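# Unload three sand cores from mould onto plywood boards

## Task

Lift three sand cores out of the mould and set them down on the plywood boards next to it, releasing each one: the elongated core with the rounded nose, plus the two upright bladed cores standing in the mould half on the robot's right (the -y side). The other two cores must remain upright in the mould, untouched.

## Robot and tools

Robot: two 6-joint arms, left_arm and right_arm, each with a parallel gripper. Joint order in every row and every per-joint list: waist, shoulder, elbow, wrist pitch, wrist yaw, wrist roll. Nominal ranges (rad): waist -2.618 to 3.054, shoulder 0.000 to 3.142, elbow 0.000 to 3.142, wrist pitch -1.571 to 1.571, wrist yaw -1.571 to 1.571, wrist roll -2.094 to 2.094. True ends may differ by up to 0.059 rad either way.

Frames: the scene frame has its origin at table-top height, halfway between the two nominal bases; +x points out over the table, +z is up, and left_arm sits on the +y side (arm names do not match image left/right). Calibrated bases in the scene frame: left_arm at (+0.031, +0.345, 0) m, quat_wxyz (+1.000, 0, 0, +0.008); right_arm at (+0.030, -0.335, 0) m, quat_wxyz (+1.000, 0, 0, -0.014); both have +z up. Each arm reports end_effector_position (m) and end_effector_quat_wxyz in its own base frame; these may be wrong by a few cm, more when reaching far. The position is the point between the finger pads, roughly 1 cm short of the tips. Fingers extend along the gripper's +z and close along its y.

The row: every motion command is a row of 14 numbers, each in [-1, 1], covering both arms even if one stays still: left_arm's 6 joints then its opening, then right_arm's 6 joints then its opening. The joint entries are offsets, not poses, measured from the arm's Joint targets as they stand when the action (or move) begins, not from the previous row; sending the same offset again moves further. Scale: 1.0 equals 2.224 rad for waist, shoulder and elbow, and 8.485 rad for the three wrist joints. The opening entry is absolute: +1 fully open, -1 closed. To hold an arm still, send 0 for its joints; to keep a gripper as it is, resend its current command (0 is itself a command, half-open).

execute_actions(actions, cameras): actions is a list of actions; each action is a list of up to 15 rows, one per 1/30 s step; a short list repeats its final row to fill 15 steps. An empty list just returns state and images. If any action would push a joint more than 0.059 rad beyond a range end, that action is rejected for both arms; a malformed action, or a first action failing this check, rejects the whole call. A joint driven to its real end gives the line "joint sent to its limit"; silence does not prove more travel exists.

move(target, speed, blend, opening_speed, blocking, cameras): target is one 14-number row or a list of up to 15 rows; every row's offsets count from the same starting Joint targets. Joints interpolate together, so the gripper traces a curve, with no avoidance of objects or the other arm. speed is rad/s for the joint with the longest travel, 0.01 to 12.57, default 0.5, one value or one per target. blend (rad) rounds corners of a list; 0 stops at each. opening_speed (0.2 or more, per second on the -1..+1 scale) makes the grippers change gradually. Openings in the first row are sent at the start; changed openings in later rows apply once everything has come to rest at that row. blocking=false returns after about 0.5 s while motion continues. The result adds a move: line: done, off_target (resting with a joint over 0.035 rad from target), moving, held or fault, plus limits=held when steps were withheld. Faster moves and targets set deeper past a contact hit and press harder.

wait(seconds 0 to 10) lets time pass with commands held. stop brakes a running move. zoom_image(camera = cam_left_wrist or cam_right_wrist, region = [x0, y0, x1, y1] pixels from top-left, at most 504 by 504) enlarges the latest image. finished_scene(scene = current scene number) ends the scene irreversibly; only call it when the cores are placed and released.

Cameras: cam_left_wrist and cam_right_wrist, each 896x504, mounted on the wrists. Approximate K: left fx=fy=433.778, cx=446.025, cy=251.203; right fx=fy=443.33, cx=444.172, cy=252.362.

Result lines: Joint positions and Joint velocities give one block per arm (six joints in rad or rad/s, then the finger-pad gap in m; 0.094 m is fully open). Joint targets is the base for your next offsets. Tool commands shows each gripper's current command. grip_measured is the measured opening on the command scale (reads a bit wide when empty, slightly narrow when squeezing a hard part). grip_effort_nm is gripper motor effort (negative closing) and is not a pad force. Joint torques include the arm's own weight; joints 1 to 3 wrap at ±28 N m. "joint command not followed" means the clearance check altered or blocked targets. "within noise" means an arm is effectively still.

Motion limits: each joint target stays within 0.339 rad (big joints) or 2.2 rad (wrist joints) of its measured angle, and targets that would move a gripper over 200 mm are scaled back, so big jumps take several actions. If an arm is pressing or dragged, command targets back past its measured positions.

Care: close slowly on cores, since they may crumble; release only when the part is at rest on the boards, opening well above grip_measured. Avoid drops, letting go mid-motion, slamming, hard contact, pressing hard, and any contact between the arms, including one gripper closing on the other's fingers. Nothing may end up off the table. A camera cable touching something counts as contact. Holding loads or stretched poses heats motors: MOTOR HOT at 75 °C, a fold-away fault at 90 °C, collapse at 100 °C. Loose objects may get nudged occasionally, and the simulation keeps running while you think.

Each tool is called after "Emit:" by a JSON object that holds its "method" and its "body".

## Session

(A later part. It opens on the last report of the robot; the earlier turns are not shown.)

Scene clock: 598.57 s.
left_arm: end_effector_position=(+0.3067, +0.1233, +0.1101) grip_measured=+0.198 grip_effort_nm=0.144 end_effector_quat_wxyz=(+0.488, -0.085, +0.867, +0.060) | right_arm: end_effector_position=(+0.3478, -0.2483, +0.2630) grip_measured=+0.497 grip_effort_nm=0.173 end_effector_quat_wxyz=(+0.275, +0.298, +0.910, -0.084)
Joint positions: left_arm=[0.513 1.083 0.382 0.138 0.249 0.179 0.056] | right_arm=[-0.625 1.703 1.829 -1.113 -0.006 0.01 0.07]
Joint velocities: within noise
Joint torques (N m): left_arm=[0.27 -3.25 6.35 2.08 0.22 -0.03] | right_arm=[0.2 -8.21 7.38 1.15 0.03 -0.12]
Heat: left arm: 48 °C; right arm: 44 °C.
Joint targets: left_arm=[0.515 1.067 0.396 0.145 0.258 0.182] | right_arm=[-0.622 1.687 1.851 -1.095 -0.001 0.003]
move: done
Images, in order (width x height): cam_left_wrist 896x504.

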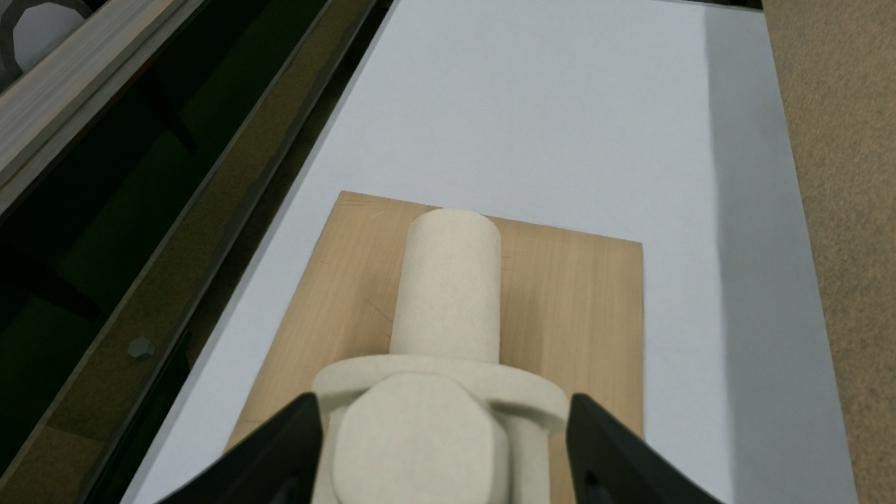

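Emit:
{"method": "move", "body": {"target": [0,0,0,0,0,0,0.9,0,0,0,0,0,0,0.5], "opening_speed": 0.5, "cameras": ["cam_left_wrist"]}}

Emit:
{"method": "move", "body": {"target": [[0,-0.12,0.08,-0.02,0,0,0.9,0,0,0,0,0,0,0.5],[0,-0.02,0.4,-0.11,0,0,0.9,0,0,0,0,0,0,0.5]], "speed": [0.25,0.6], "cameras": ["cam_left_wrist"]}}

Scene clock: 603.23 s.
left_arm: end_effector_position=(+0.3067, +0.1232, +0.1100) grip_measured=+0.898 grip_effort_nm=0.134 end_effector_quat_wxyz=(+0.488, -0.085, +0.867, +0.060) | right_arm: end_effector_position=(+0.3478, -0.2483, +0.2630) grip_measured=+0.497 grip_effort_nm=0.178 end_effector_quat_wxyz=(+0.275, +0.298, +0.910, -0.084)
Joint positions: left_arm=[0.513 1.083 0.382 0.137 0.25 0.179 0.089] | right_arm=[-0.625 1.703 1.829 -1.113 -0.006 0.01 0.07]
Joint velocities: within noise
Joint torques (N m): left_arm=[0.25 -3.23 6.34 2.1 0.23 -0.03] | right_arm=[0.18 -8.23 7.36 1.16 0.04 -0.11]
Heat: left arm: 48 °C; right arm: 44 °C.
Joint targets: left_arm=[0.515 1.067 0.396 0.145 0.258 0.182] | right_arm=[-0.622 1.687 1.851 -1.095 -0.001 0.003]
move: done
Images, in order (width x height): cam_left_wrist 896x504.

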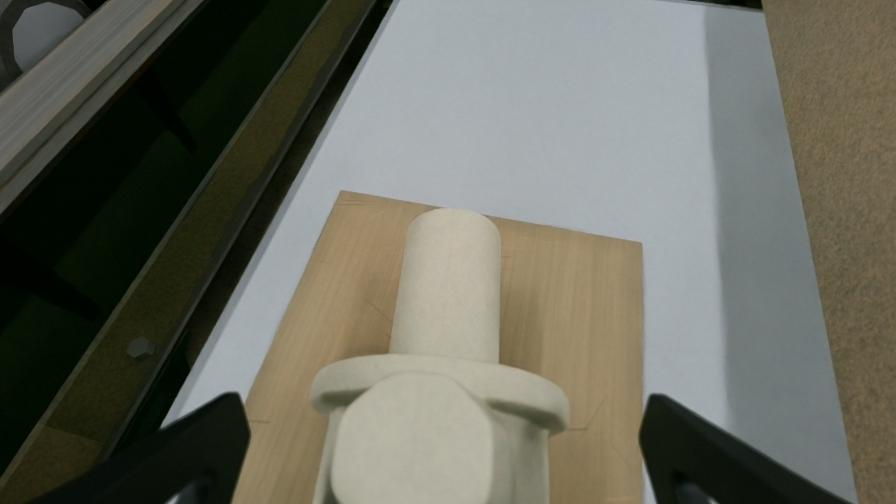

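Scene clock: 606.43 s.
left_arm: end_effector_position=(+0.2937, +0.1159, +0.3358) grip_measured=+0.898 grip_effort_nm=0.139 end_effector_quat_wxyz=(+0.497, -0.083, +0.862, +0.064) | right_arm: end_effector_position=(+0.3478, -0.2483, +0.2630) grip_measured=+0.497 grip_effort_nm=0.173 end_effector_quat_wxyz=(+0.275, +0.298, +0.910, -0.084)
Joint positions: left_arm=[0.513 1.018 1.263 -0.786 0.25 0.179 0.089] | right_arm=[-0.625 1.703 1.829 -1.113 -0.006 0.01 0.07]
Joint velocities: within noise
Joint torques (N m): left_arm=[0.25 -1.28 7.05 2 0.21 -0.03] | right_arm=[0.17 -8.21 7.41 1.15 0.04 -0.12]
Heat: left arm: 48 °C; right arm: 44 °C.
Joint targets: left_arm=[0.515 1.022 1.285 -0.788 0.258 0.182] | right_arm=[-0.622 1.687 1.851 -1.095 -0.001 0.003]
move: done
Images, in order (width x height): cam_left_wrist 896x504.

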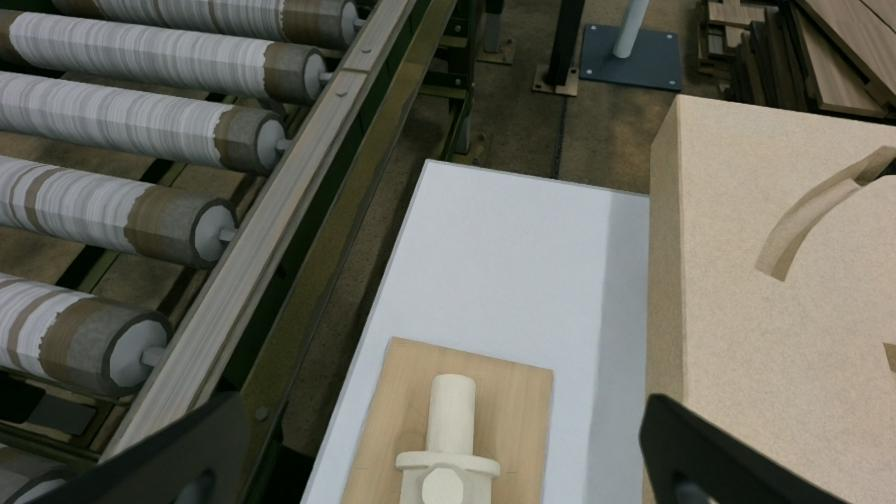

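Emit:
{"method": "finished_scene", "body": {"scene": 1}}

The scene is finished: the task was done.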